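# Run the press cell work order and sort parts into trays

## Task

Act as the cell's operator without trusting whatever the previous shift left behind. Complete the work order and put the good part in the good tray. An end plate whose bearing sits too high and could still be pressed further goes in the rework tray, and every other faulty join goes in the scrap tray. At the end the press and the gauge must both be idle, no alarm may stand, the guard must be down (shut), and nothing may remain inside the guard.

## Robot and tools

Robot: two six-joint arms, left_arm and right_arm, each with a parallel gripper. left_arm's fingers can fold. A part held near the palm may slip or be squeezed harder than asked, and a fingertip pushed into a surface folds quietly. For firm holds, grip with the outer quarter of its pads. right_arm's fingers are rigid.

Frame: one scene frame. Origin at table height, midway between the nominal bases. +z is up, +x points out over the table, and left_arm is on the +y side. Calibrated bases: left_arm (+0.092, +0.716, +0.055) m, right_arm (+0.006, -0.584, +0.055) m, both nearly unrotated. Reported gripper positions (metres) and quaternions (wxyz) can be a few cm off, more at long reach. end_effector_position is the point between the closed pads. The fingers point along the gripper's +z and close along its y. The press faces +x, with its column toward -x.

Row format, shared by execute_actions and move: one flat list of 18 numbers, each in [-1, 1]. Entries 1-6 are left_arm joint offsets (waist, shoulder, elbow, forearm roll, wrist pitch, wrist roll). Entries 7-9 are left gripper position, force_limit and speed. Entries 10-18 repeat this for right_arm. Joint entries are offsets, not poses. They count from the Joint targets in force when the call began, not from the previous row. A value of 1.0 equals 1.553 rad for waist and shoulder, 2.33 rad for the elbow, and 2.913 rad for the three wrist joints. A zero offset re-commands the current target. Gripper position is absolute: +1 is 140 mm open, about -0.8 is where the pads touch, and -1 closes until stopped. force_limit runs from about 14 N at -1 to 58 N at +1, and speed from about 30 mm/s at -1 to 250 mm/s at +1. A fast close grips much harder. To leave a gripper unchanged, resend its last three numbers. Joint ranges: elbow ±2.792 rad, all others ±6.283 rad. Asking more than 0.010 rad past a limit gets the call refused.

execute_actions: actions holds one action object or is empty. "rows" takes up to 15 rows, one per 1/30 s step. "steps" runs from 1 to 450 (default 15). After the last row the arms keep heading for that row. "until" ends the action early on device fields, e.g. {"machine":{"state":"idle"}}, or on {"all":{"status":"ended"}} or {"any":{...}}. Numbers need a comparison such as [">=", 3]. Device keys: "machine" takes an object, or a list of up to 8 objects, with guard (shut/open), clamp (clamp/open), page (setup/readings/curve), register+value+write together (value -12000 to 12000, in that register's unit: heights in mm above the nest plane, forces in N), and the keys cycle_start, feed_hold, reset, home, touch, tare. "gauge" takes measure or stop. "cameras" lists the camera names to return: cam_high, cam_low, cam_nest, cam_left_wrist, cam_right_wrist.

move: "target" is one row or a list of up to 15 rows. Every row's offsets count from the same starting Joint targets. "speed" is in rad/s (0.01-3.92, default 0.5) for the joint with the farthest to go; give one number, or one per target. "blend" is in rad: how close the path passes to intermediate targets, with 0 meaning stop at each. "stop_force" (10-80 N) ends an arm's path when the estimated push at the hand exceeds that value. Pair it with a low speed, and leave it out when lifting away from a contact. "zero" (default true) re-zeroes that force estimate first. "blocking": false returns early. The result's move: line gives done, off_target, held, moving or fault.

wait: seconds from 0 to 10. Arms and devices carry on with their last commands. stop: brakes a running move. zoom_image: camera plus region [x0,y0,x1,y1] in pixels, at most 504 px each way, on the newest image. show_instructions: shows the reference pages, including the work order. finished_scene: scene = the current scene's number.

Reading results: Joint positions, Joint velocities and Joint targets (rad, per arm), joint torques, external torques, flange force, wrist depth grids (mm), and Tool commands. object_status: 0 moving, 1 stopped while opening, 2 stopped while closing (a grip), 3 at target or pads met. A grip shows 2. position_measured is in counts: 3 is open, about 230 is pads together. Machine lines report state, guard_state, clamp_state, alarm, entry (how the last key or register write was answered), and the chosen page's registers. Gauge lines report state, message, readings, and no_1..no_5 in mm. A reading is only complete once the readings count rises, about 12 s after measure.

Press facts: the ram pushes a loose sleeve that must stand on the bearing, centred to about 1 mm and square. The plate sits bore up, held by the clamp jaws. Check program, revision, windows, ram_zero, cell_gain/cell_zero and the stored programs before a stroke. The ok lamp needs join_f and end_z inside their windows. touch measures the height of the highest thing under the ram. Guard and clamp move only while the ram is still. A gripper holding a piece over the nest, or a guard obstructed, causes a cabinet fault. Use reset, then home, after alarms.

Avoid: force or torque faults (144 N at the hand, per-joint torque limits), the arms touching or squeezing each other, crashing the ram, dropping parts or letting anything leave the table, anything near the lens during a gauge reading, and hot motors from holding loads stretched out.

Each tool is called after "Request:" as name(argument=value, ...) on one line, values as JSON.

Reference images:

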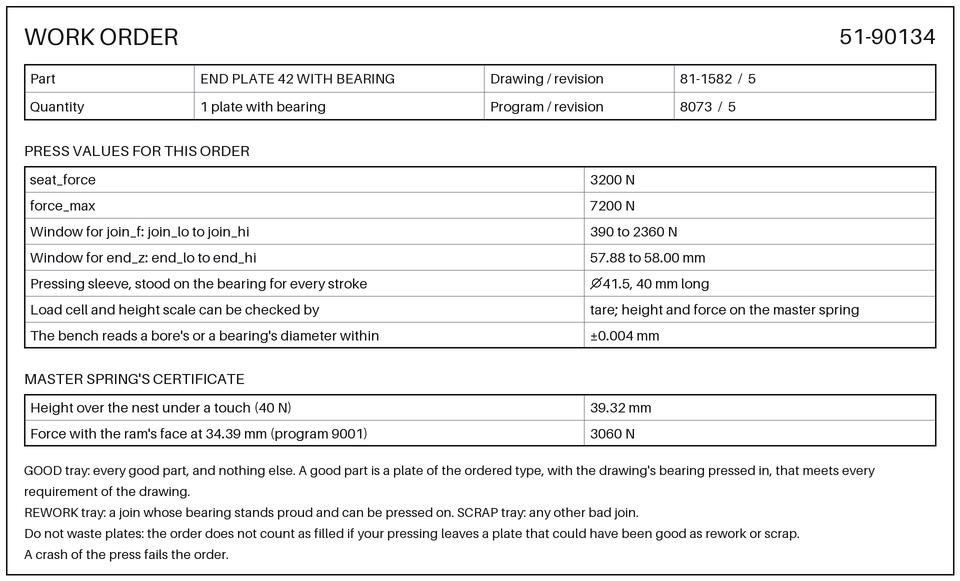

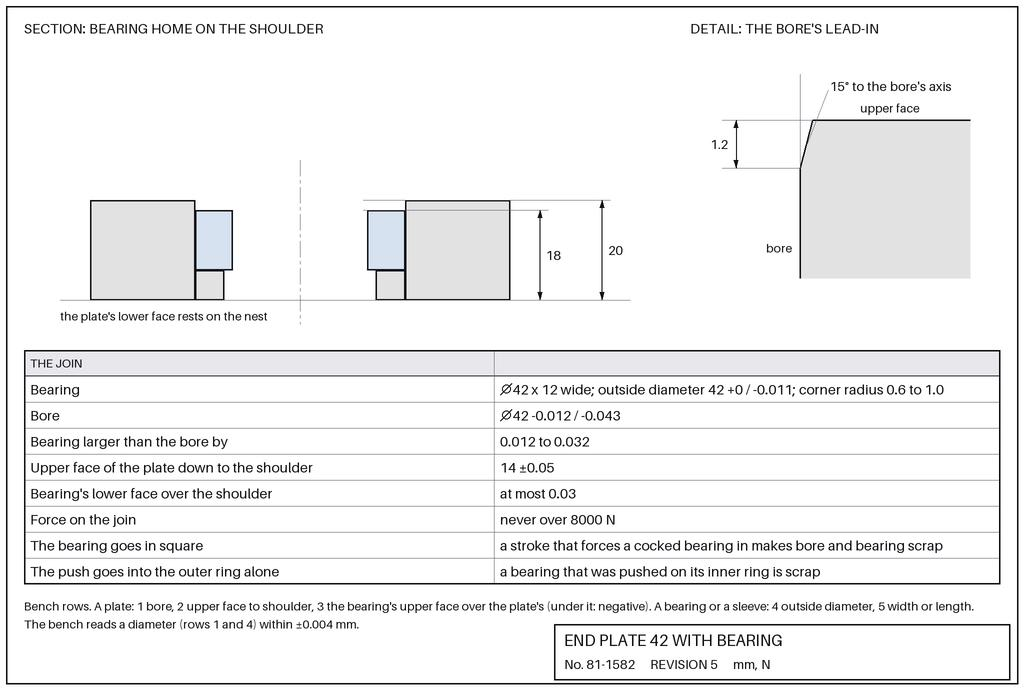

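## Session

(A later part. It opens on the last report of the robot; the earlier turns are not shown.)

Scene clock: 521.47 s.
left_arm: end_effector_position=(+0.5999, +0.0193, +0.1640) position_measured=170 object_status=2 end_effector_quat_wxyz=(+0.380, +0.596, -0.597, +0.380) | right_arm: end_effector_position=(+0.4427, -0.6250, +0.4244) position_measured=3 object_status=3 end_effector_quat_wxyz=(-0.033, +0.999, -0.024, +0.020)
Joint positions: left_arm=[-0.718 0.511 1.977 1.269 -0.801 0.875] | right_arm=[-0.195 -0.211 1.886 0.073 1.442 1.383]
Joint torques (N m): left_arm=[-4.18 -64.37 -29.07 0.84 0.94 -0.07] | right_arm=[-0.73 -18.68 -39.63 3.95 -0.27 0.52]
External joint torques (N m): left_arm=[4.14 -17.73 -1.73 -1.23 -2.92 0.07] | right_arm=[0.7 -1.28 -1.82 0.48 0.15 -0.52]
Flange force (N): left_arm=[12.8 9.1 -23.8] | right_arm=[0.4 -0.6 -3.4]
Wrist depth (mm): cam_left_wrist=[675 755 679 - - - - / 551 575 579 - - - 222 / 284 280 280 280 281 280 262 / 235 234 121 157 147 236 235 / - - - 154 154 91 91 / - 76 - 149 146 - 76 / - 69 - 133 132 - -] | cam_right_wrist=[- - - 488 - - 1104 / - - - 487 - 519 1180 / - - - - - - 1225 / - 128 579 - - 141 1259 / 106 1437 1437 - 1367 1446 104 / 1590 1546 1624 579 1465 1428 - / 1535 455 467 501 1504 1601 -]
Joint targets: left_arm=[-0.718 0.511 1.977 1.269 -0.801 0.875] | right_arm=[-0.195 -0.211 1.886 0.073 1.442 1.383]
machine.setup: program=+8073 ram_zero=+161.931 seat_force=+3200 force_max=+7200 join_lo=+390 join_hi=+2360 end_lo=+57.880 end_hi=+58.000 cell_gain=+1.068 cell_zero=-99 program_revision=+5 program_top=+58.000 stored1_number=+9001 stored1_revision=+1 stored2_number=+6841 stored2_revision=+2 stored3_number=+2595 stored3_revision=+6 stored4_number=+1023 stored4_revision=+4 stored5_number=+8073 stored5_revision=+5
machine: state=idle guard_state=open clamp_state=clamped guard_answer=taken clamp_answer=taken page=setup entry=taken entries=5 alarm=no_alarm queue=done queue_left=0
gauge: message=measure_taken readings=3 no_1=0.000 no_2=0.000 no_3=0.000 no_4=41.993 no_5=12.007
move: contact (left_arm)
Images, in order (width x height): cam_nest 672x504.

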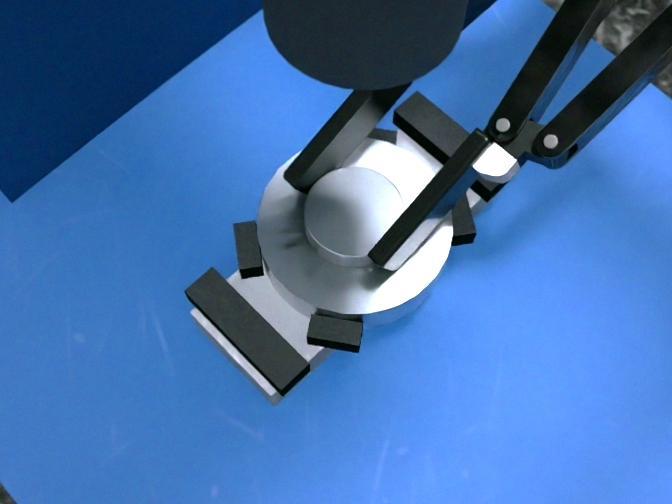

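Request:
execute_actions(actions=[{"rows":[[0,0,0,0,0,0,-0.2,0,-1,0,0,0,0,0,0,1,1,1]],"steps":30}], cameras=["cam_nest"])

Request:
zoom_image(camera="cam_nest", region=[275, 130, 445, 300])

Scene clock: 530.27 s.
left_arm: end_effector_position=(+0.5999, +0.0193, +0.1640) position_measured=154 object_status=3 end_effector_quat_wxyz=(+0.380, +0.596, -0.597, +0.380) | right_arm: end_effector_position=(+0.4427, -0.6250, +0.4244) position_measured=3 object_status=3 end_effector_quat_wxyz=(-0.033, +0.999, -0.024, +0.020)
Joint positions: left_arm=[-0.718 0.511 1.977 1.269 -0.801 0.875] | right_arm=[-0.195 -0.211 1.886 0.073 1.442 1.383]
Joint torques (N m): left_arm=[0.27 -74.39 -30.79 0.2 -1.64 -0.09] | right_arm=[-0.78 -18.45 -39.77 3.91 -0.24 0.49]
External joint torques (N m): left_arm=[-0.4 -7.67 -0.06 -0.59 -0.33 0.09] | right_arm=[0.74 -1.49 -1.76 0.53 0.12 -0.49]
Flange force (N): left_arm=[6.6 7.8 -8.0] | right_arm=[0.0 -0.8 -3.3]
Wrist depth (mm): cam_left_wrist=[- - - 759 - - - / 545 - 522 553 562 549 - / 263 280 279 279 281 282 263 / 235 242 235 164 163 234 235 / - 90 - 153 154 91 92 / - 77 - 149 146 - 77 / - - - 132 132 - -] | cam_right_wrist=[- - 522 - - 485 1072 / - 598 514 527 513 513 1161 / - - - - - - 1211 / - 148 - 569 - 141 1252 / 106 1418 1410 - 1383 1350 104 / 106 1504 1465 551 1410 1474 - / - 452 462 501 1525 1567 -]
Joint targets: left_arm=[-0.718 0.511 1.977 1.269 -0.801 0.875] | right_arm=[-0.195 -0.211 1.886 0.073 1.442 1.383]
machine.setup: program=+8073 ram_zero=+161.931 seat_force=+3200 force_max=+7200 join_lo=+390 join_hi=+2360 end_lo=+57.880 end_hi=+58.000 cell_gain=+1.068 cell_zero=-99 program_revision=+5 program_top=+58.000 stored1_number=+9001 stored1_revision=+1 stored2_number=+6841 stored2_revision=+2 stored3_number=+2595 stored3_revision=+6 stored4_number=+1023 stored4_revision=+4 stored5_number=+8073 stored5_revision=+5
machine: state=idle guard_state=open clamp_state=clamped guard_answer=taken clamp_answer=taken page=setup entry=taken entries=5 alarm=no_alarm queue=done queue_left=0
gauge: message=measure_taken readings=3 no_1=0.000 no_2=0.000 no_3=0.000 no_4=41.993 no_5=12.007
Images, in order (width x height): cam_nest 672x504.

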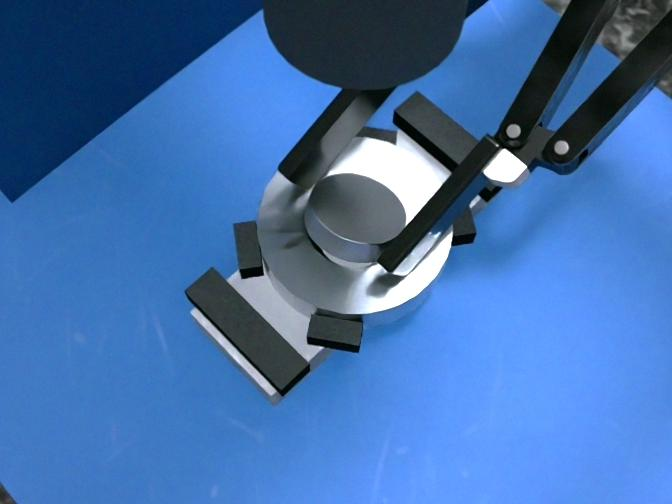

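Scaled by 2.965 from the camera's 672x504 image, which has a finer 960x720 frame.

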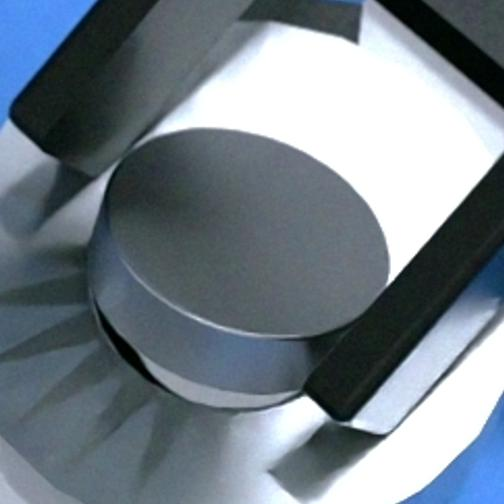

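Request:
execute_actions(actions=[{"rows":[[0,0,0,0,0,0,-1,0,-1,0,0,0,0,0,0,1,1,1]],"steps":50}], cameras=["cam_nest","cam_left_wrist"])

Request:
zoom_image(camera="cam_nest", region=[275, 130, 445, 300])

Request:
zoom_image(camera="cam_left_wrist", region=[270, 170, 470, 320])

Scene clock: 540.07 s.
left_arm: end_effector_position=(+0.5999, +0.0193, +0.1640) position_measured=169 object_status=2 end_effector_quat_wxyz=(+0.380, +0.596, -0.597, +0.380) | right_arm: end_effector_position=(+0.4427, -0.6250, +0.4244) position_measured=3 object_status=3 end_effector_quat_wxyz=(-0.033, +0.999, -0.024, +0.020)
Joint positions: left_arm=[-0.718 0.511 1.977 1.269 -0.801 0.875] | right_arm=[-0.195 -0.211 1.886 0.073 1.442 1.383]
Joint torques (N m): left_arm=[2.67 -62.17 -31.98 -0.53 3.95 0.02] | right_arm=[-1.08 -19.11 -39.65 3.95 -0.19 0.51]
External joint torques (N m): left_arm=[-2.69 -20.12 1.07 0.14 -5.93 -0.02] | right_arm=[1.06 -1.01 -1.95 0.5 0.07 -0.51]
Flange force (N): left_arm=[15.7 19.0 -25.5] | right_arm=[1.2 -1.4 -3.3]
Wrist depth (mm): cam_left_wrist=[- - - - - - - / - 530 565 - 561 319 - / 276 280 292 292 281 281 - / 235 234 110 162 147 235 234 / - - - 154 150 91 91 / - 76 - 149 146 - 76 / - 69 - 132 132 - -] | cam_right_wrist=[509 - 506 - - - 1104 / 526 527 - - - 497 1186 / - - 543 551 537 551 1225 / - 148 - - - 150 1205 / 106 1418 1525 - 1350 1401 104 / 1567 1504 1494 601 1494 1504 - / 1624 453 469 496 1578 1567 -]
Joint targets: left_arm=[-0.718 0.511 1.977 1.269 -0.801 0.875] | right_arm=[-0.195 -0.211 1.886 0.073 1.442 1.383]
machine.setup: program=+8073 ram_zero=+161.931 seat_force=+3200 force_max=+7200 join_lo=+390 join_hi=+2360 end_lo=+57.880 end_hi=+58.000 cell_gain=+1.068 cell_zero=-99 program_revision=+5 program_top=+58.000 stored1_number=+9001 stored1_revision=+1 stored2_number=+6841 stored2_revision=+2 stored3_number=+2595 stored3_revision=+6 stored4_number=+1023 stored4_revision=+4 stored5_number=+8073 stored5_revision=+5
machine: state=idle guard_state=open clamp_state=clamped guard_answer=taken clamp_answer=taken page=setup entry=taken entries=5 alarm=no_alarm queue=done queue_left=0
gauge: message=measure_taken readings=3 no_1=0.000 no_2=0.000 no_3=0.000 no_4=41.993 no_5=12.007
Images, in order (width x height): cam_nest 672x504, cam_left_wrist 672x504.

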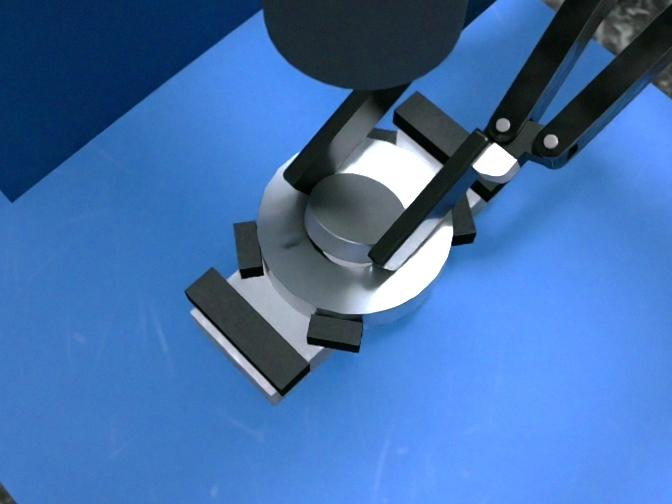

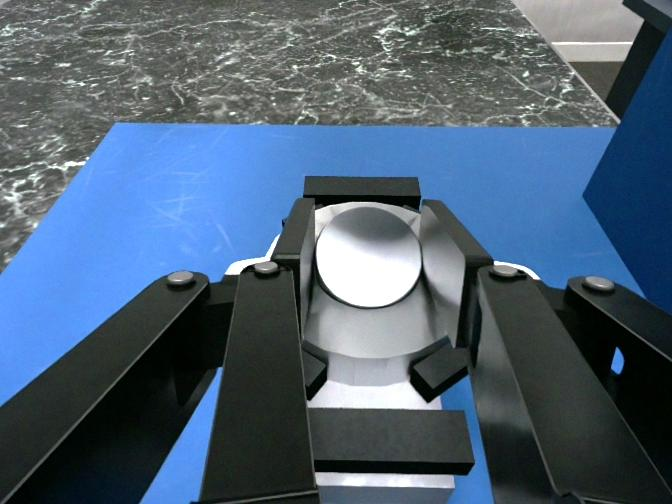

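Scaled by 2.965 from the camera's 672x504 image, which has a finer 960x720 frame.

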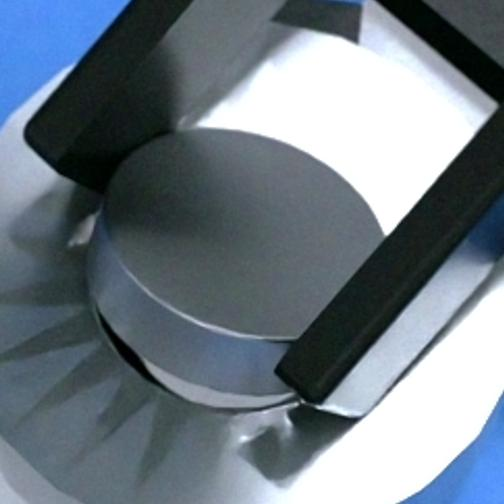

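Scaled by 2.520 from the camera's 672x504 image, which has a finer 960x720 frame.

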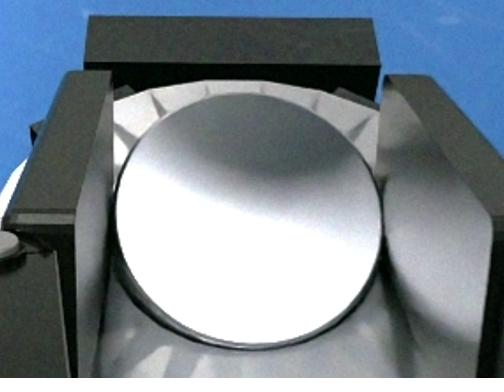

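Request:
move(target=[[0,-0.0225,-0.0043,0.0137,0.0045,-0.0203,-1,0,-1,0,0,0,0,0,0,1,1,1],[0.062,0.0354,-0.0746,0.0661,-0.0127,-0.0604,-1,0,-1,0,0,0,0,0,0,1,1,1]], speed=[0.08,0.2], blend=[0.02,0], cameras=["cam_left_wrist"])

Request:
move(target=[0,0.051,0.0072,-0.0287,-0.0052,0.0432,-1,0,-1,0,0,0,0,0,0,1,1,1], speed=0.03, stop_force=12, cameras=["cam_left_wrist"])

Scene clock: 550.50 s.
left_arm: end_effector_position=(+0.7007, +0.0240, +0.1900) position_measured=169 object_status=2 end_effector_quat_wxyz=(+0.380, +0.596, -0.596, +0.380) | right_arm: end_effector_position=(+0.4427, -0.6250, +0.4244) position_measured=3 object_status=3 end_effector_quat_wxyz=(-0.033, +0.999, -0.024, +0.020)
Joint positions: left_arm=[-0.621 0.566 1.803 1.461 -0.838 0.7] | right_arm=[-0.195 -0.211 1.886 0.073 1.442 1.383]
Joint torques (N m): left_arm=[-0.31 -84.47 -35.66 -1.03 -1.83 -0.07] | right_arm=[-0.9 -19.18 -39.9 3.92 -0.25 0.47]
External joint torques (N m): left_arm=[0.21 -6.28 1.25 -0.1 0.18 0.07] | right_arm=[0.85 -0.72 -1.6 0.52 0.13 -0.47]
Flange force (N): left_arm=[3.8 8.5 -7.8] | right_arm=[1.1 -0.9 -2.9]
Wrist depth (mm): cam_left_wrist=[- 823 - 790 - - 1952 / - 640 595 640 - - 579 / - 473 323 311 324 - 324 / - 410 110 163 147 222 271 / - - - 225 220 91 92 / - 76 - 203 204 - 76 / - 69 - 182 181 - -] | cam_right_wrist=[- - - 494 481 465 1115 / - - 519 - - - 1161 / - 516 553 - - - 1231 / 520 134 - - - 142 1318 / 106 1446 1410 859 1392 1392 104 / 1546 1567 1494 582 1474 1474 - / 1601 456 461 500 1578 1648 -]
Joint targets: left_arm=[-0.621 0.566 1.803 1.461 -0.838 0.700] | right_arm=[-0.195 -0.211 1.886 0.073 1.442 1.383]
machine.setup: program=+8073 ram_zero=+161.931 seat_force=+3200 force_max=+7200 join_lo=+390 join_hi=+2360 end_lo=+57.880 end_hi=+58.000 cell_gain=+1.068 cell_zero=-99 program_revision=+5 program_top=+58.000 stored1_number=+9001 stored1_revision=+1 stored2_number=+6841 stored2_revision=+2 stored3_number=+2595 stored3_revision=+6 stored4_number=+1023 stored4_revision=+4 stored5_number=+8073 stored5_revision=+5
machine: state=idle guard_state=open clamp_state=clamped guard_answer=taken clamp_answer=taken page=setup entry=taken entries=5 alarm=no_alarm queue=done queue_left=0
gauge: message=measure_taken readings=3 no_1=0.000 no_2=0.000 no_3=0.000 no_4=41.993 no_5=12.007
move: done
Images, in order (width x height): cam_left_wrist 672x504.

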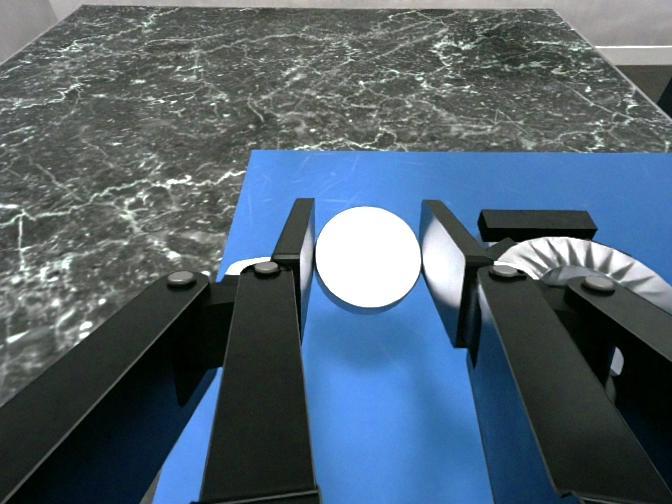

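Scene clock: 555.37 s.
left_arm: end_effector_position=(+0.7006, +0.0238, +0.1267) position_measured=169 object_status=2 end_effector_quat_wxyz=(+0.380, +0.596, -0.596, +0.380) | right_arm: end_effector_position=(+0.4427, -0.6250, +0.4244) position_measured=3 object_status=3 end_effector_quat_wxyz=(-0.033, +0.999, -0.024, +0.020)
Joint positions: left_arm=[-0.621 0.645 1.82 1.378 -0.853 0.825] | right_arm=[-0.195 -0.211 1.886 0.073 1.442 1.383]
Joint torques (N m): left_arm=[1.95 -78.67 -26.38 1.52 0.79 0.15] | right_arm=[-1.38 -19.28 -39.7 3.93 -0.17 0.48]
External joint torques (N m): left_arm=[-2.05 -15.75 -5.04 -2.3 -2.68 -0.15] | right_arm=[1.34 -0.73 -1.89 0.51 0.05 -0.49]
Flange force (N): left_arm=[15.6 8.8 -9.1] | right_arm=[1.7 -2.0 -3.1]
Wrist depth (mm): cam_left_wrist=[- - 630 621 722 637 - / - 470 286 271 273 261 204 / - - 218 219 228 177 165 / - 188 182 160 147 152 134 / - - - 153 153 91 91 / - 76 - 138 138 - 76 / - 69 - 125 123 - -] | cam_right_wrist=[508 498 - - - - 1149 / - 563 549 - - - 1161 / - - - - - - 1259 / - 137 572 - - 142 1266 / 106 1474 1418 - 1410 1392 104 / 1601 1837 1546 582 1392 1446 - / 1648 454 469 498 1535 1556 -]
Joint targets: left_arm=[-0.621 0.645 1.820 1.378 -0.853 0.825] | right_arm=[-0.195 -0.211 1.886 0.073 1.442 1.383]
machine.setup: program=+8073 ram_zero=+161.931 seat_force=+3200 force_max=+7200 join_lo=+390 join_hi=+2360 end_lo=+57.880 end_hi=+58.000 cell_gain=+1.068 cell_zero=-99 program_revision=+5 program_top=+58.000 stored1_number=+9001 stored1_revision=+1 stored2_number=+6841 stored2_revision=+2 stored3_number=+2595 stored3_revision=+6 stored4_number=+1023 stored4_revision=+4 stored5_number=+8073 stored5_revision=+5
machine: state=idle guard_state=open clamp_state=clamped guard_answer=taken clamp_answer=taken page=setup entry=taken entries=5 alarm=no_alarm queue=done queue_left=0
gauge: message=measure_taken readings=3 no_1=0.000 no_2=0.000 no_3=0.000 no_4=41.993 no_5=12.007
move: contact (left_arm)
Images, in order (width x height): cam_left_wrist 672x504.

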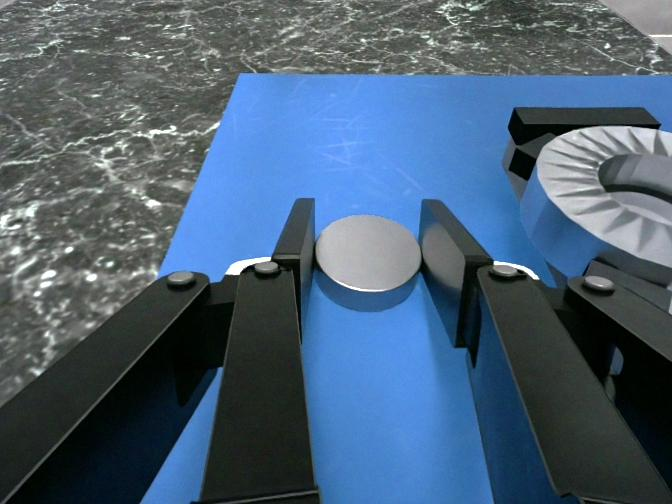

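Request:
execute_actions(actions=[{"rows":[[0,0,0,0,0,0,-0.3,0,-1,0,0,0,0,0,0,1,1,1]],"steps":30}], cameras=["cam_left_wrist"])

Request:
execute_actions(actions=[{"rows":[[0,0,0,0,0,0,-1,0,-1,0,0,0,0,0,0,1,1,1]],"steps":50}], cameras=["cam_left_wrist"])

Request:
zoom_image(camera="cam_left_wrist", region=[270, 170, 470, 320])

Scene clock: 560.80 s.
left_arm: end_effector_position=(+0.7006, +0.0239, +0.1266) position_measured=167 object_status=3 end_effector_quat_wxyz=(+0.380, +0.596, -0.596, +0.380) | right_arm: end_effector_position=(+0.4427, -0.6250, +0.4244) position_measured=3 object_status=3 end_effector_quat_wxyz=(-0.033, +0.999, -0.024, +0.020)
Joint positions: left_arm=[-0.621 0.645 1.82 1.378 -0.853 0.825] | right_arm=[-0.195 -0.211 1.886 0.073 1.442 1.383]
Joint torques (N m): left_arm=[0.07 -86.51 -31.76 -0.22 -1.83 -0.09] | right_arm=[-1.19 -18.9 -39.77 3.92 -0.19 0.46]
External joint torques (N m): left_arm=[-0.09 -7.93 0.22 -0.57 -0.05 0.09] | right_arm=[1.14 -1.09 -1.83 0.52 0.07 -0.46]
Flange force (N): left_arm=[6.6 8.4 -8.0] | right_arm=[0.9 -1.7 -3.1]
Wrist depth (mm): cam_left_wrist=[665 - 640 679 - - - / - - 271 271 272 258 204 / - 363 218 218 227 177 165 / 305 320 183 159 147 152 133 / - - - 153 152 91 91 / - 76 - 141 137 - 76 / - 69 - 125 123 - -] | cam_right_wrist=[- - 485 - - 477 1057 / - - - - 504 - 1138 / - - - - - - 1231 / - 134 - 581 1465 149 1296 / 106 1474 1418 - 1342 1392 104 / 1525 1514 1484 569 - 1288 - / 1601 450 469 496 1546 1673 -]
Joint targets: left_arm=[-0.621 0.645 1.820 1.378 -0.853 0.825] | right_arm=[-0.195 -0.211 1.886 0.073 1.442 1.383]
machine.setup: program=+8073 ram_zero=+161.931 seat_force=+3200 force_max=+7200 join_lo=+390 join_hi=+2360 end_lo=+57.880 end_hi=+58.000 cell_gain=+1.068 cell_zero=-99 program_revision=+5 program_top=+58.000 stored1_number=+9001 stored1_revision=+1 stored2_number=+6841 stored2_revision=+2 stored3_number=+2595 stored3_revision=+6 stored4_number=+1023 stored4_revision=+4 stored5_number=+8073 stored5_revision=+5
machine: state=idle guard_state=open clamp_state=clamped guard_answer=taken clamp_answer=taken page=setup entry=taken entries=5 alarm=no_alarm queue=done queue_left=0
gauge: message=measure_taken readings=3 no_1=0.000 no_2=0.000 no_3=0.000 no_4=41.993 no_5=12.007
Images, in order (width x height): cam_left_wrist 672x504.

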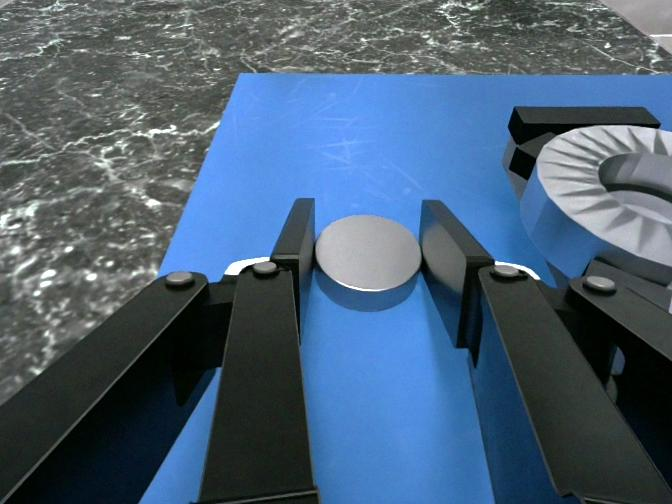

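Scene clock: 562.67 s.
left_arm: end_effector_position=(+0.7006, +0.0238, +0.1267) position_measured=169 object_status=2 end_effector_quat_wxyz=(+0.380, +0.596, -0.596, +0.380) | right_arm: end_effector_position=(+0.4427, -0.6250, +0.4244) position_measured=3 object_status=3 end_effector_quat_wxyz=(-0.033, +0.999, -0.024, +0.020)
Joint positions: left_arm=[-0.621 0.645 1.82 1.378 -0.853 0.825] | right_arm=[-0.195 -0.211 1.886 0.073 1.442 1.383]
Joint torques (N m): left_arm=[-0.23 -85.67 -31.95 -0.28 -1.42 0] | right_arm=[-0.97 -18.98 -39.56 3.92 -0.14 0.44]
External joint torques (N m): left_arm=[0.09 -9.05 0.35 -0.5 -0.47 0] | right_arm=[0.93 -1.03 -2 0.52 0.02 -0.45]
Flange force (N): left_arm=[7.5 9.1 -9.8] | right_arm=[1.2 -1.2 -3.4]
Wrist depth (mm): cam_left_wrist=[- - 620 - 587 - - / 470 470 301 273 258 249 203 / 397 - 224 218 228 160 165 / 323 310 182 160 147 154 132 / - - - 153 153 91 91 / - 76 - 141 137 - 76 / - 69 - 125 122 - -] | cam_right_wrist=[- 508 - - 503 - 1143 / - 524 - - - - 1143 / - - - - - - 1225 / - 129 - - 551 150 1266 / 106 1474 1392 750 1455 1428 104 / - 1535 1484 552 1455 1383 - / 1636 452 468 501 1567 1556 -]
Joint targets: left_arm=[-0.621 0.645 1.820 1.378 -0.853 0.825] | right_arm=[-0.195 -0.211 1.886 0.073 1.442 1.383]
machine.setup: program=+8073 ram_zero=+161.931 seat_force=+3200 force_max=+7200 join_lo=+390 join_hi=+2360 end_lo=+57.880 end_hi=+58.000 cell_gain=+1.068 cell_zero=-99 program_revision=+5 program_top=+58.000 stored1_number=+9001 stored1_revision=+1 stored2_number=+6841 stored2_revision=+2 stored3_number=+2595 stored3_revision=+6 stored4_number=+1023 stored4_revision=+4 stored5_number=+8073 stored5_revision=+5
machine: state=idle guard_state=open clamp_state=clamped guard_answer=taken clamp_answer=taken page=setup entry=taken entries=5 alarm=no_alarm queue=done queue_left=0
gauge: message=measure_taken readings=3 no_1=0.000 no_2=0.000 no_3=0.000 no_4=41.993 no_5=12.007
Images, in order (width x height): cam_left_wrist 672x504.

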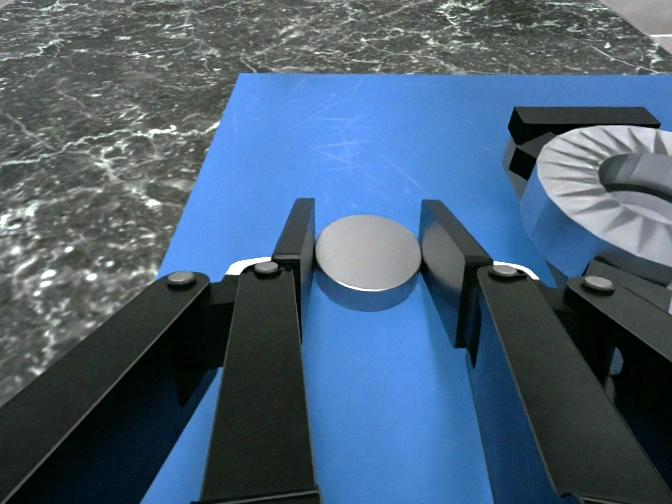

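Scaled by 2.520 from the camera's 672x504 image, which has a finer 960x720 frame.

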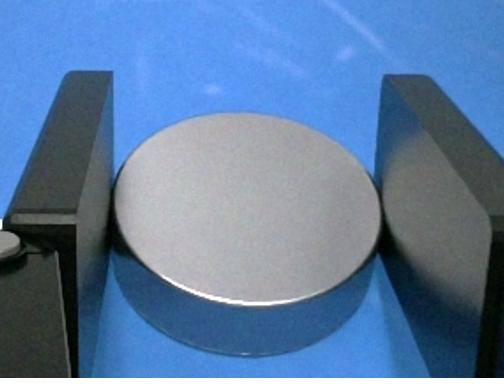

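Request:
move(target=[[0,-0.0509,-0.0073,0.0288,0.0051,-0.0433,-1,0,-1,0,0,0,0,0,0,1,1,1],[-0.0631,-0.1088,0.0631,-0.0237,0.0223,-0.0031,-1,0,-1,0,0,0,0,0,0,1,1,1],[-0.0631,-0.0908,0.0657,-0.0347,0.0196,0.0124,-1,0,-1,0,0,0,0,0,0,1,1,1]], speed=[0.1,0.2,0.1], blend=[0.02,0.01,0], cameras=["cam_nest","cam_left_wrist"])

Request:
zoom_image(camera="cam_nest", region=[275, 130, 445, 300])

Scene clock: 573.43 s.
left_arm: end_effector_position=(+0.6003, +0.0178, +0.1698) position_measured=169 object_status=2 end_effector_quat_wxyz=(+0.380, +0.597, -0.596, +0.380) | right_arm: end_effector_position=(+0.4427, -0.6250, +0.4244) position_measured=3 object_status=3 end_effector_quat_wxyz=(-0.033, +0.999, -0.024, +0.020)
Joint positions: left_arm=[-0.719 0.504 1.973 1.277 -0.796 0.861] | right_arm=[-0.195 -0.211 1.886 0.073 1.442 1.383]
Joint torques (N m): left_arm=[0.14 -76.03 -33.06 -0.29 -2.24 -0.06] | right_arm=[-1.37 -19.23 -39.95 3.94 -0.12 0.48]
External joint torques (N m): left_arm=[-0.21 -6.13 1.72 -0.13 0.28 0.07] | right_arm=[1.34 -0.86 -1.64 0.5 0 -0.48]
Flange force (N): left_arm=[4.6 8.6 -8.4] | right_arm=[1.1 -2.1 -2.6]
Wrist depth (mm): cam_left_wrist=[681 777 777 - - - - / 562 - - - - - - / 477 303 291 290 290 291 231 / 244 250 250 160 147 251 234 / - - - 156 156 91 91 / - 75 - 153 152 - 76 / - 69 - 138 137 - -] | cam_right_wrist=[- 509 501 - - - 1052 / - - - - - - 1161 / - - - 549 - - 1231 / - 127 - 563 572 142 1281 / 106 1401 1455 778 1358 - 104 / 106 1465 1494 582 1465 1455 - / - 456 466 498 1484 1535 -]
Joint targets: left_arm=[-0.719 0.504 1.973 1.277 -0.796 0.861] | right_arm=[-0.195 -0.211 1.886 0.073 1.442 1.383]
machine.setup: program=+8073 ram_zero=+161.931 seat_force=+3200 force_max=+7200 join_lo=+390 join_hi=+2360 end_lo=+57.880 end_hi=+58.000 cell_gain=+1.068 cell_zero=-99 program_revision=+5 program_top=+58.000 stored1_number=+9001 stored1_revision=+1 stored2_number=+6841 stored2_revision=+2 stored3_number=+2595 stored3_revision=+6 stored4_number=+1023 stored4_revision=+4 stored5_number=+8073 stored5_revision=+5
machine: state=idle guard_state=open clamp_state=clamped guard_answer=taken clamp_answer=taken page=setup entry=taken entries=5 alarm=no_alarm queue=done queue_left=0
gauge: message=measure_taken readings=3 no_1=0.000 no_2=0.000 no_3=0.000 no_4=41.993 no_5=12.007
move: done
Images, in order (width x height): cam_nest 672x504, cam_left_wrist 672x504.

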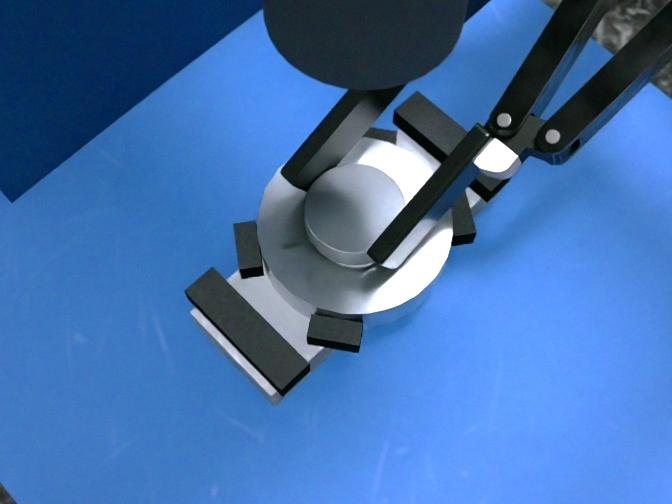

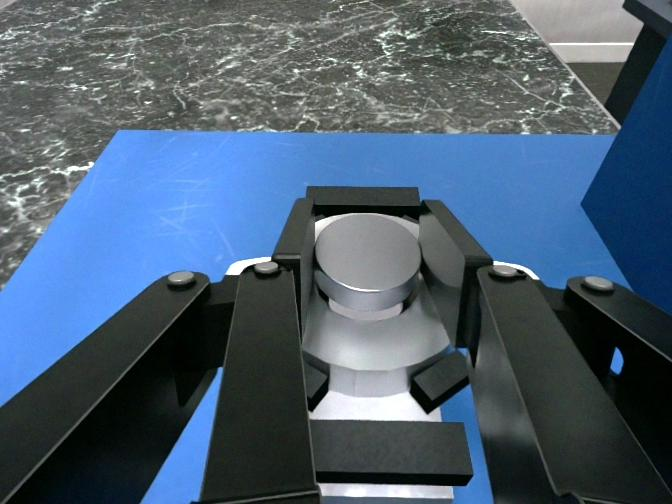

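Scaled by 2.965 from the camera's 672x504 image, which has a finer 960x720 frame.

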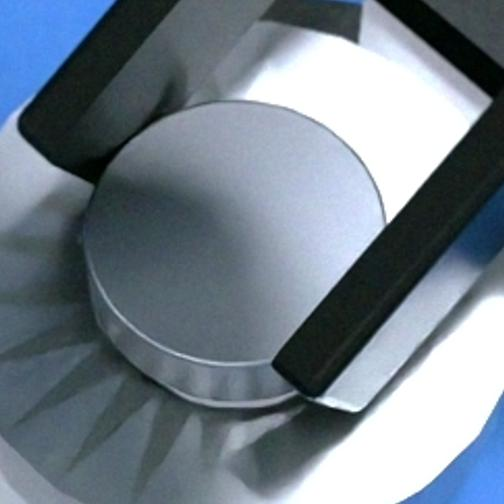

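Request:
move(target=[0.00045,0.0068,0.0017,-0.0042,-0.0018,0.0067,-1,0,-1,0,0,0,0,0,0,1,1,1], speed=0.01, stop_force=10, cameras=["cam_nest"])

Request:
zoom_image(camera="cam_nest", region=[275, 130, 445, 300])

Scene clock: 583.70 s.
left_arm: end_effector_position=(+0.6001, +0.0183, +0.1648) position_measured=169 object_status=2 end_effector_quat_wxyz=(+0.380, +0.596, -0.597, +0.380) | right_arm: end_effector_position=(+0.4427, -0.6250, +0.4244) position_measured=3 object_status=3 end_effector_quat_wxyz=(-0.033, +0.999, -0.024, +0.020)
Joint positions: left_arm=[-0.719 0.511 1.976 1.269 -0.799 0.874] | right_arm=[-0.195 -0.211 1.886 0.073 1.442 1.383]
Joint torques (N m): left_arm=[-6.3 -64.4 -31.3 0.3 0.46 -0.13] | right_arm=[-1.16 -18.79 -39.51 3.94 -0.18 0.43]
External joint torques (N m): left_arm=[6.25 -17.71 0.27 -0.69 -2.42 0.13] | right_arm=[1.12 -1.21 -2.05 0.5 0.06 -0.43]
Flange force (N): left_arm=[11.0 9.5 -28.4] | right_arm=[1.0 -1.7 -3.5]
Wrist depth (mm): cam_left_wrist=[- - - 736 685 689 - / - 537 - - - - 223 / 431 281 305 228 282 280 257 / 236 236 236 161 146 235 234 / - - - 152 151 91 91 / - 76 - 153 150 - 76 / - 69 - 134 131 - -] | cam_right_wrist=[- - - - - - 1126 / - 537 - - 513 - 1161 / - 559 537 - - - 1245 / - 147 - - - 140 1259 / 106 1446 1410 - 1383 1342 104 / 1567 1567 1465 560 1401 1437 - / 1612 455 467 498 626 1514 -]
Joint targets: left_arm=[-0.719 0.511 1.976 1.269 -0.799 0.874] | right_arm=[-0.195 -0.211 1.886 0.073 1.442 1.383]
machine.setup: program=+8073 ram_zero=+161.931 seat_force=+3200 force_max=+7200 join_lo=+390 join_hi=+2360 end_lo=+57.880 end_hi=+58.000 cell_gain=+1.068 cell_zero=-99 program_revision=+5 program_top=+58.000 stored1_number=+9001 stored1_revision=+1 stored2_number=+6841 stored2_revision=+2 stored3_number=+2595 stored3_revision=+6 stored4_number=+1023 stored4_revision=+4 stored5_number=+8073 stored5_revision=+5
machine: state=idle guard_state=open clamp_state=clamped guard_answer=taken clamp_answer=taken page=setup entry=taken entries=5 alarm=no_alarm queue=done queue_left=0
gauge: message=measure_taken readings=3 no_1=0.000 no_2=0.000 no_3=0.000 no_4=41.993 no_5=12.007
move: contact (left_arm)
Images, in order (width x height): cam_nest 672x504.

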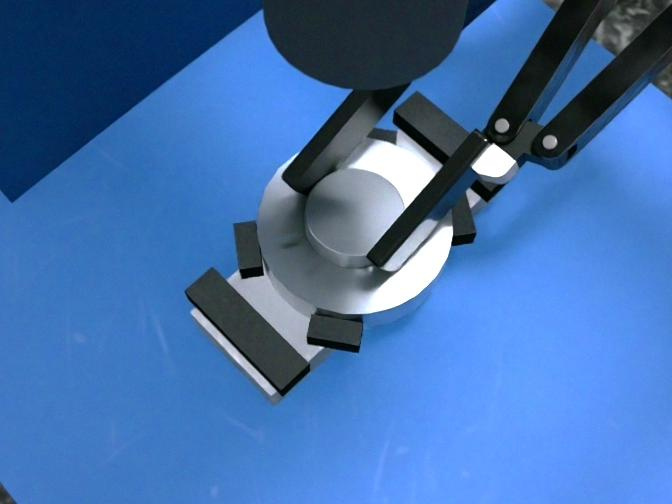

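Scaled by 2.965 from the camera's 672x504 image, which has a finer 960x720 frame.

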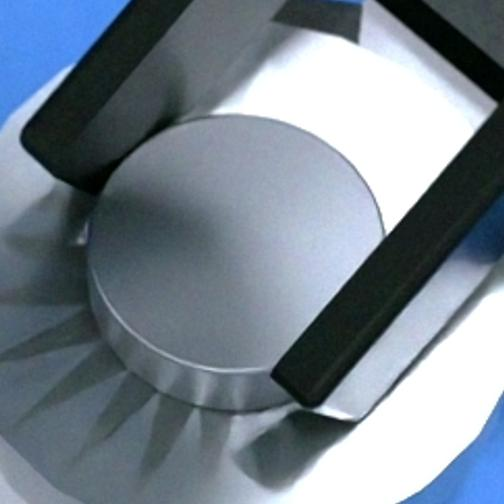

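Request:
execute_actions(actions=[{"rows":[[0,0,0,0,0,0,-0.3,0,-1,0,0,0,0,0,0,1,1,1]],"steps":40}], cameras=["cam_nest"])

Request:
zoom_image(camera="cam_nest", region=[275, 130, 445, 300])

Scene clock: 588.53 s.
left_arm: end_effector_position=(+0.6000, +0.0183, +0.1648) position_measured=167 object_status=3 end_effector_quat_wxyz=(+0.380, +0.596, -0.597, +0.380) | right_arm: end_effector_position=(+0.4427, -0.6250, +0.4244) position_measured=3 object_status=3 end_effector_quat_wxyz=(-0.033, +0.999, -0.024, +0.020)
Joint positions: left_arm=[-0.719 0.511 1.976 1.269 -0.799 0.874] | right_arm=[-0.195 -0.211 1.886 0.073 1.442 1.383]
Joint torques (N m): left_arm=[1.78 -71.87 -31.25 -0.03 -0.24 -0.11] | right_arm=[-1.31 -18.81 -39.73 3.92 -0.17 0.5]
External joint torques (N m): left_arm=[-1.86 -10.46 0.25 -0.36 -1.74 0.11] | right_arm=[1.26 -1.08 -1.75 0.51 0.05 -0.5]
Flange force (N): left_arm=[8.9 11.2 -11.1] | right_arm=[0.9 -1.9 -3.0]
Wrist depth (mm): cam_left_wrist=[640 - 803 729 - 667 - / 549 - 524 560 - 626 - / 281 271 281 282 282 280 230 / 235 235 235 160 147 236 226 / - - - 153 151 91 91 / - 76 - 152 150 - 76 / - 69 - 133 130 - -] | cam_right_wrist=[- - - - - - 1121 / - - - - - - 1143 / 556 - - - - - 1218 / - 128 - 575 588 149 1281 / 106 1437 1428 - 1401 1367 104 / 1567 1484 1556 - 1367 1392 - / 1624 454 457 499 1636 1484 -]
Joint targets: left_arm=[-0.719 0.511 1.976 1.269 -0.799 0.874] | right_arm=[-0.195 -0.211 1.886 0.073 1.442 1.383]
machine.setup: program=+8073 ram_zero=+161.931 seat_force=+3200 force_max=+7200 join_lo=+390 join_hi=+2360 end_lo=+57.880 end_hi=+58.000 cell_gain=+1.068 cell_zero=-99 program_revision=+5 program_top=+58.000 stored1_number=+9001 stored1_revision=+1 stored2_number=+6841 stored2_revision=+2 stored3_number=+2595 stored3_revision=+6 stored4_number=+1023 stored4_revision=+4 stored5_number=+8073 stored5_revision=+5
machine: state=idle guard_state=open clamp_state=clamped guard_answer=taken clamp_answer=taken page=setup entry=taken entries=5 alarm=no_alarm queue=done queue_left=0
gauge: message=measure_taken readings=3 no_1=0.000 no_2=0.000 no_3=0.000 no_4=41.993 no_5=12.007
Images, in order (width x height): cam_nest 672x504.

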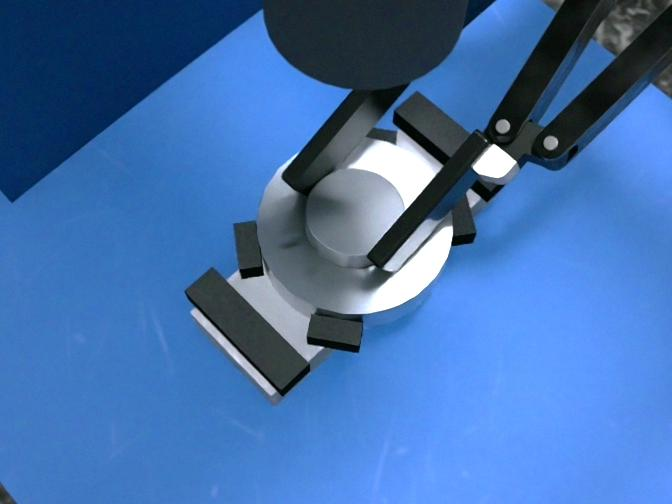

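Scaled by 2.965 from the camera's 672x504 image, which has a finer 960x720 frame.

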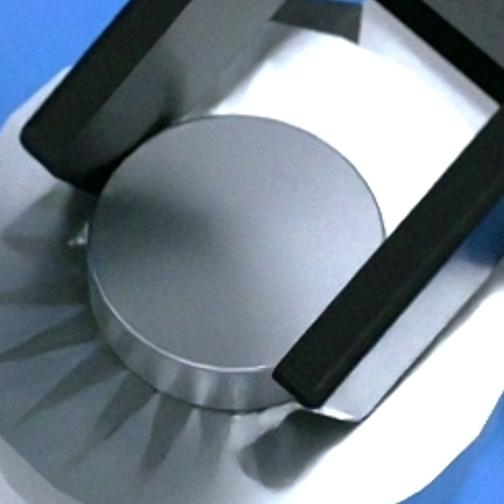

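Request:
execute_actions(actions=[{"rows":[[0,0,0,0,0,0,-0.1,0,-1,0,0,0,0,0,0,1,1,1]],"steps":40}], cameras=["cam_nest"])

Request:
zoom_image(camera="cam_nest", region=[275, 130, 445, 300])

Scene clock: 594.83 s.
left_arm: end_effector_position=(+0.6000, +0.0183, +0.1648) position_measured=141 object_status=3 end_effector_quat_wxyz=(+0.380, +0.596, -0.597, +0.380) | right_arm: end_effector_position=(+0.4427, -0.6250, +0.4244) position_measured=3 object_status=3 end_effector_quat_wxyz=(-0.033, +0.999, -0.024, +0.020)
Joint positions: left_arm=[-0.719 0.511 1.976 1.269 -0.799 0.874] | right_arm=[-0.195 -0.211 1.886 0.073 1.442 1.383]
Joint torques (N m): left_arm=[-0.26 -76.22 -32.31 -0.23 -1.98 -0.08] | right_arm=[-1.04 -18.93 -39.64 3.94 -0.21 0.5]
External joint torques (N m): left_arm=[0.11 -5.9 1.41 -0.15 0.01 0.08] | right_arm=[0.99 -0.97 -1.85 0.49 0.1 -0.5]
Flange force (N): left_arm=[4.3 7.5 -8.3] | right_arm=[1.0 -1.2 -3.2]
Wrist depth (mm): cam_left_wrist=[- 846 747 787 - - - / 538 - - - - - - / 468 280 282 228 281 293 243 / 235 242 135 167 165 136 229 / - 93 - 155 155 110 91 / - 79 - 151 150 - - / - - - 133 133 - -] | cam_right_wrist=[- - - - - - 1138 / - - - 509 - - 1173 / 524 - - - - - 1238 / 531 134 590 - - 141 - / 106 1410 1418 - 1514 1358 104 / 1556 1525 1494 612 1514 1474 - / 1590 456 464 498 1514 1546 -]
Joint targets: left_arm=[-0.719 0.511 1.976 1.269 -0.799 0.874] | right_arm=[-0.195 -0.211 1.886 0.073 1.442 1.383]
machine.setup: program=+8073 ram_zero=+161.931 seat_force=+3200 force_max=+7200 join_lo=+390 join_hi=+2360 end_lo=+57.880 end_hi=+58.000 cell_gain=+1.068 cell_zero=-99 program_revision=+5 program_top=+58.000 stored1_number=+9001 stored1_revision=+1 stored2_number=+6841 stored2_revision=+2 stored3_number=+2595 stored3_revision=+6 stored4_number=+1023 stored4_revision=+4 stored5_number=+8073 stored5_revision=+5
machine: state=idle guard_state=open clamp_state=clamped guard_answer=taken clamp_answer=taken page=setup entry=taken entries=5 alarm=no_alarm queue=done queue_left=0
gauge: message=measure_taken readings=3 no_1=0.000 no_2=0.000 no_3=0.000 no_4=41.993 no_5=12.007
Images, in order (width x height): cam_nest 672x504.

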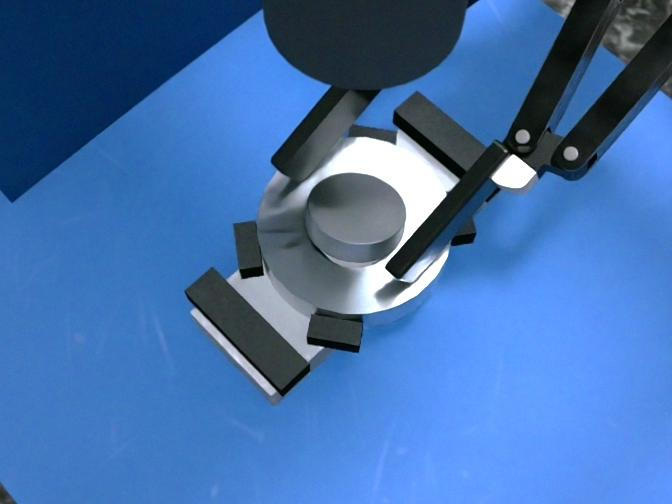

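Scaled by 2.965 from the camera's 672x504 image, which has a finer 960x720 frame.

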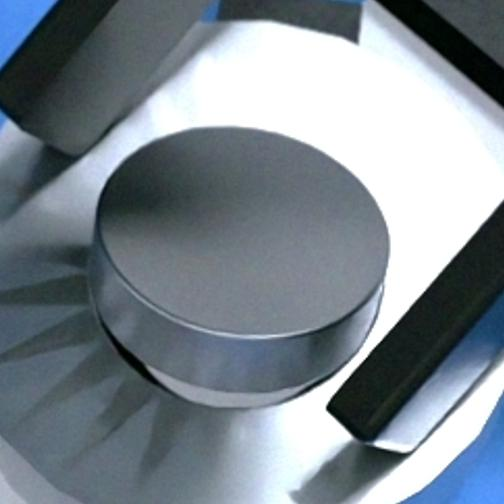

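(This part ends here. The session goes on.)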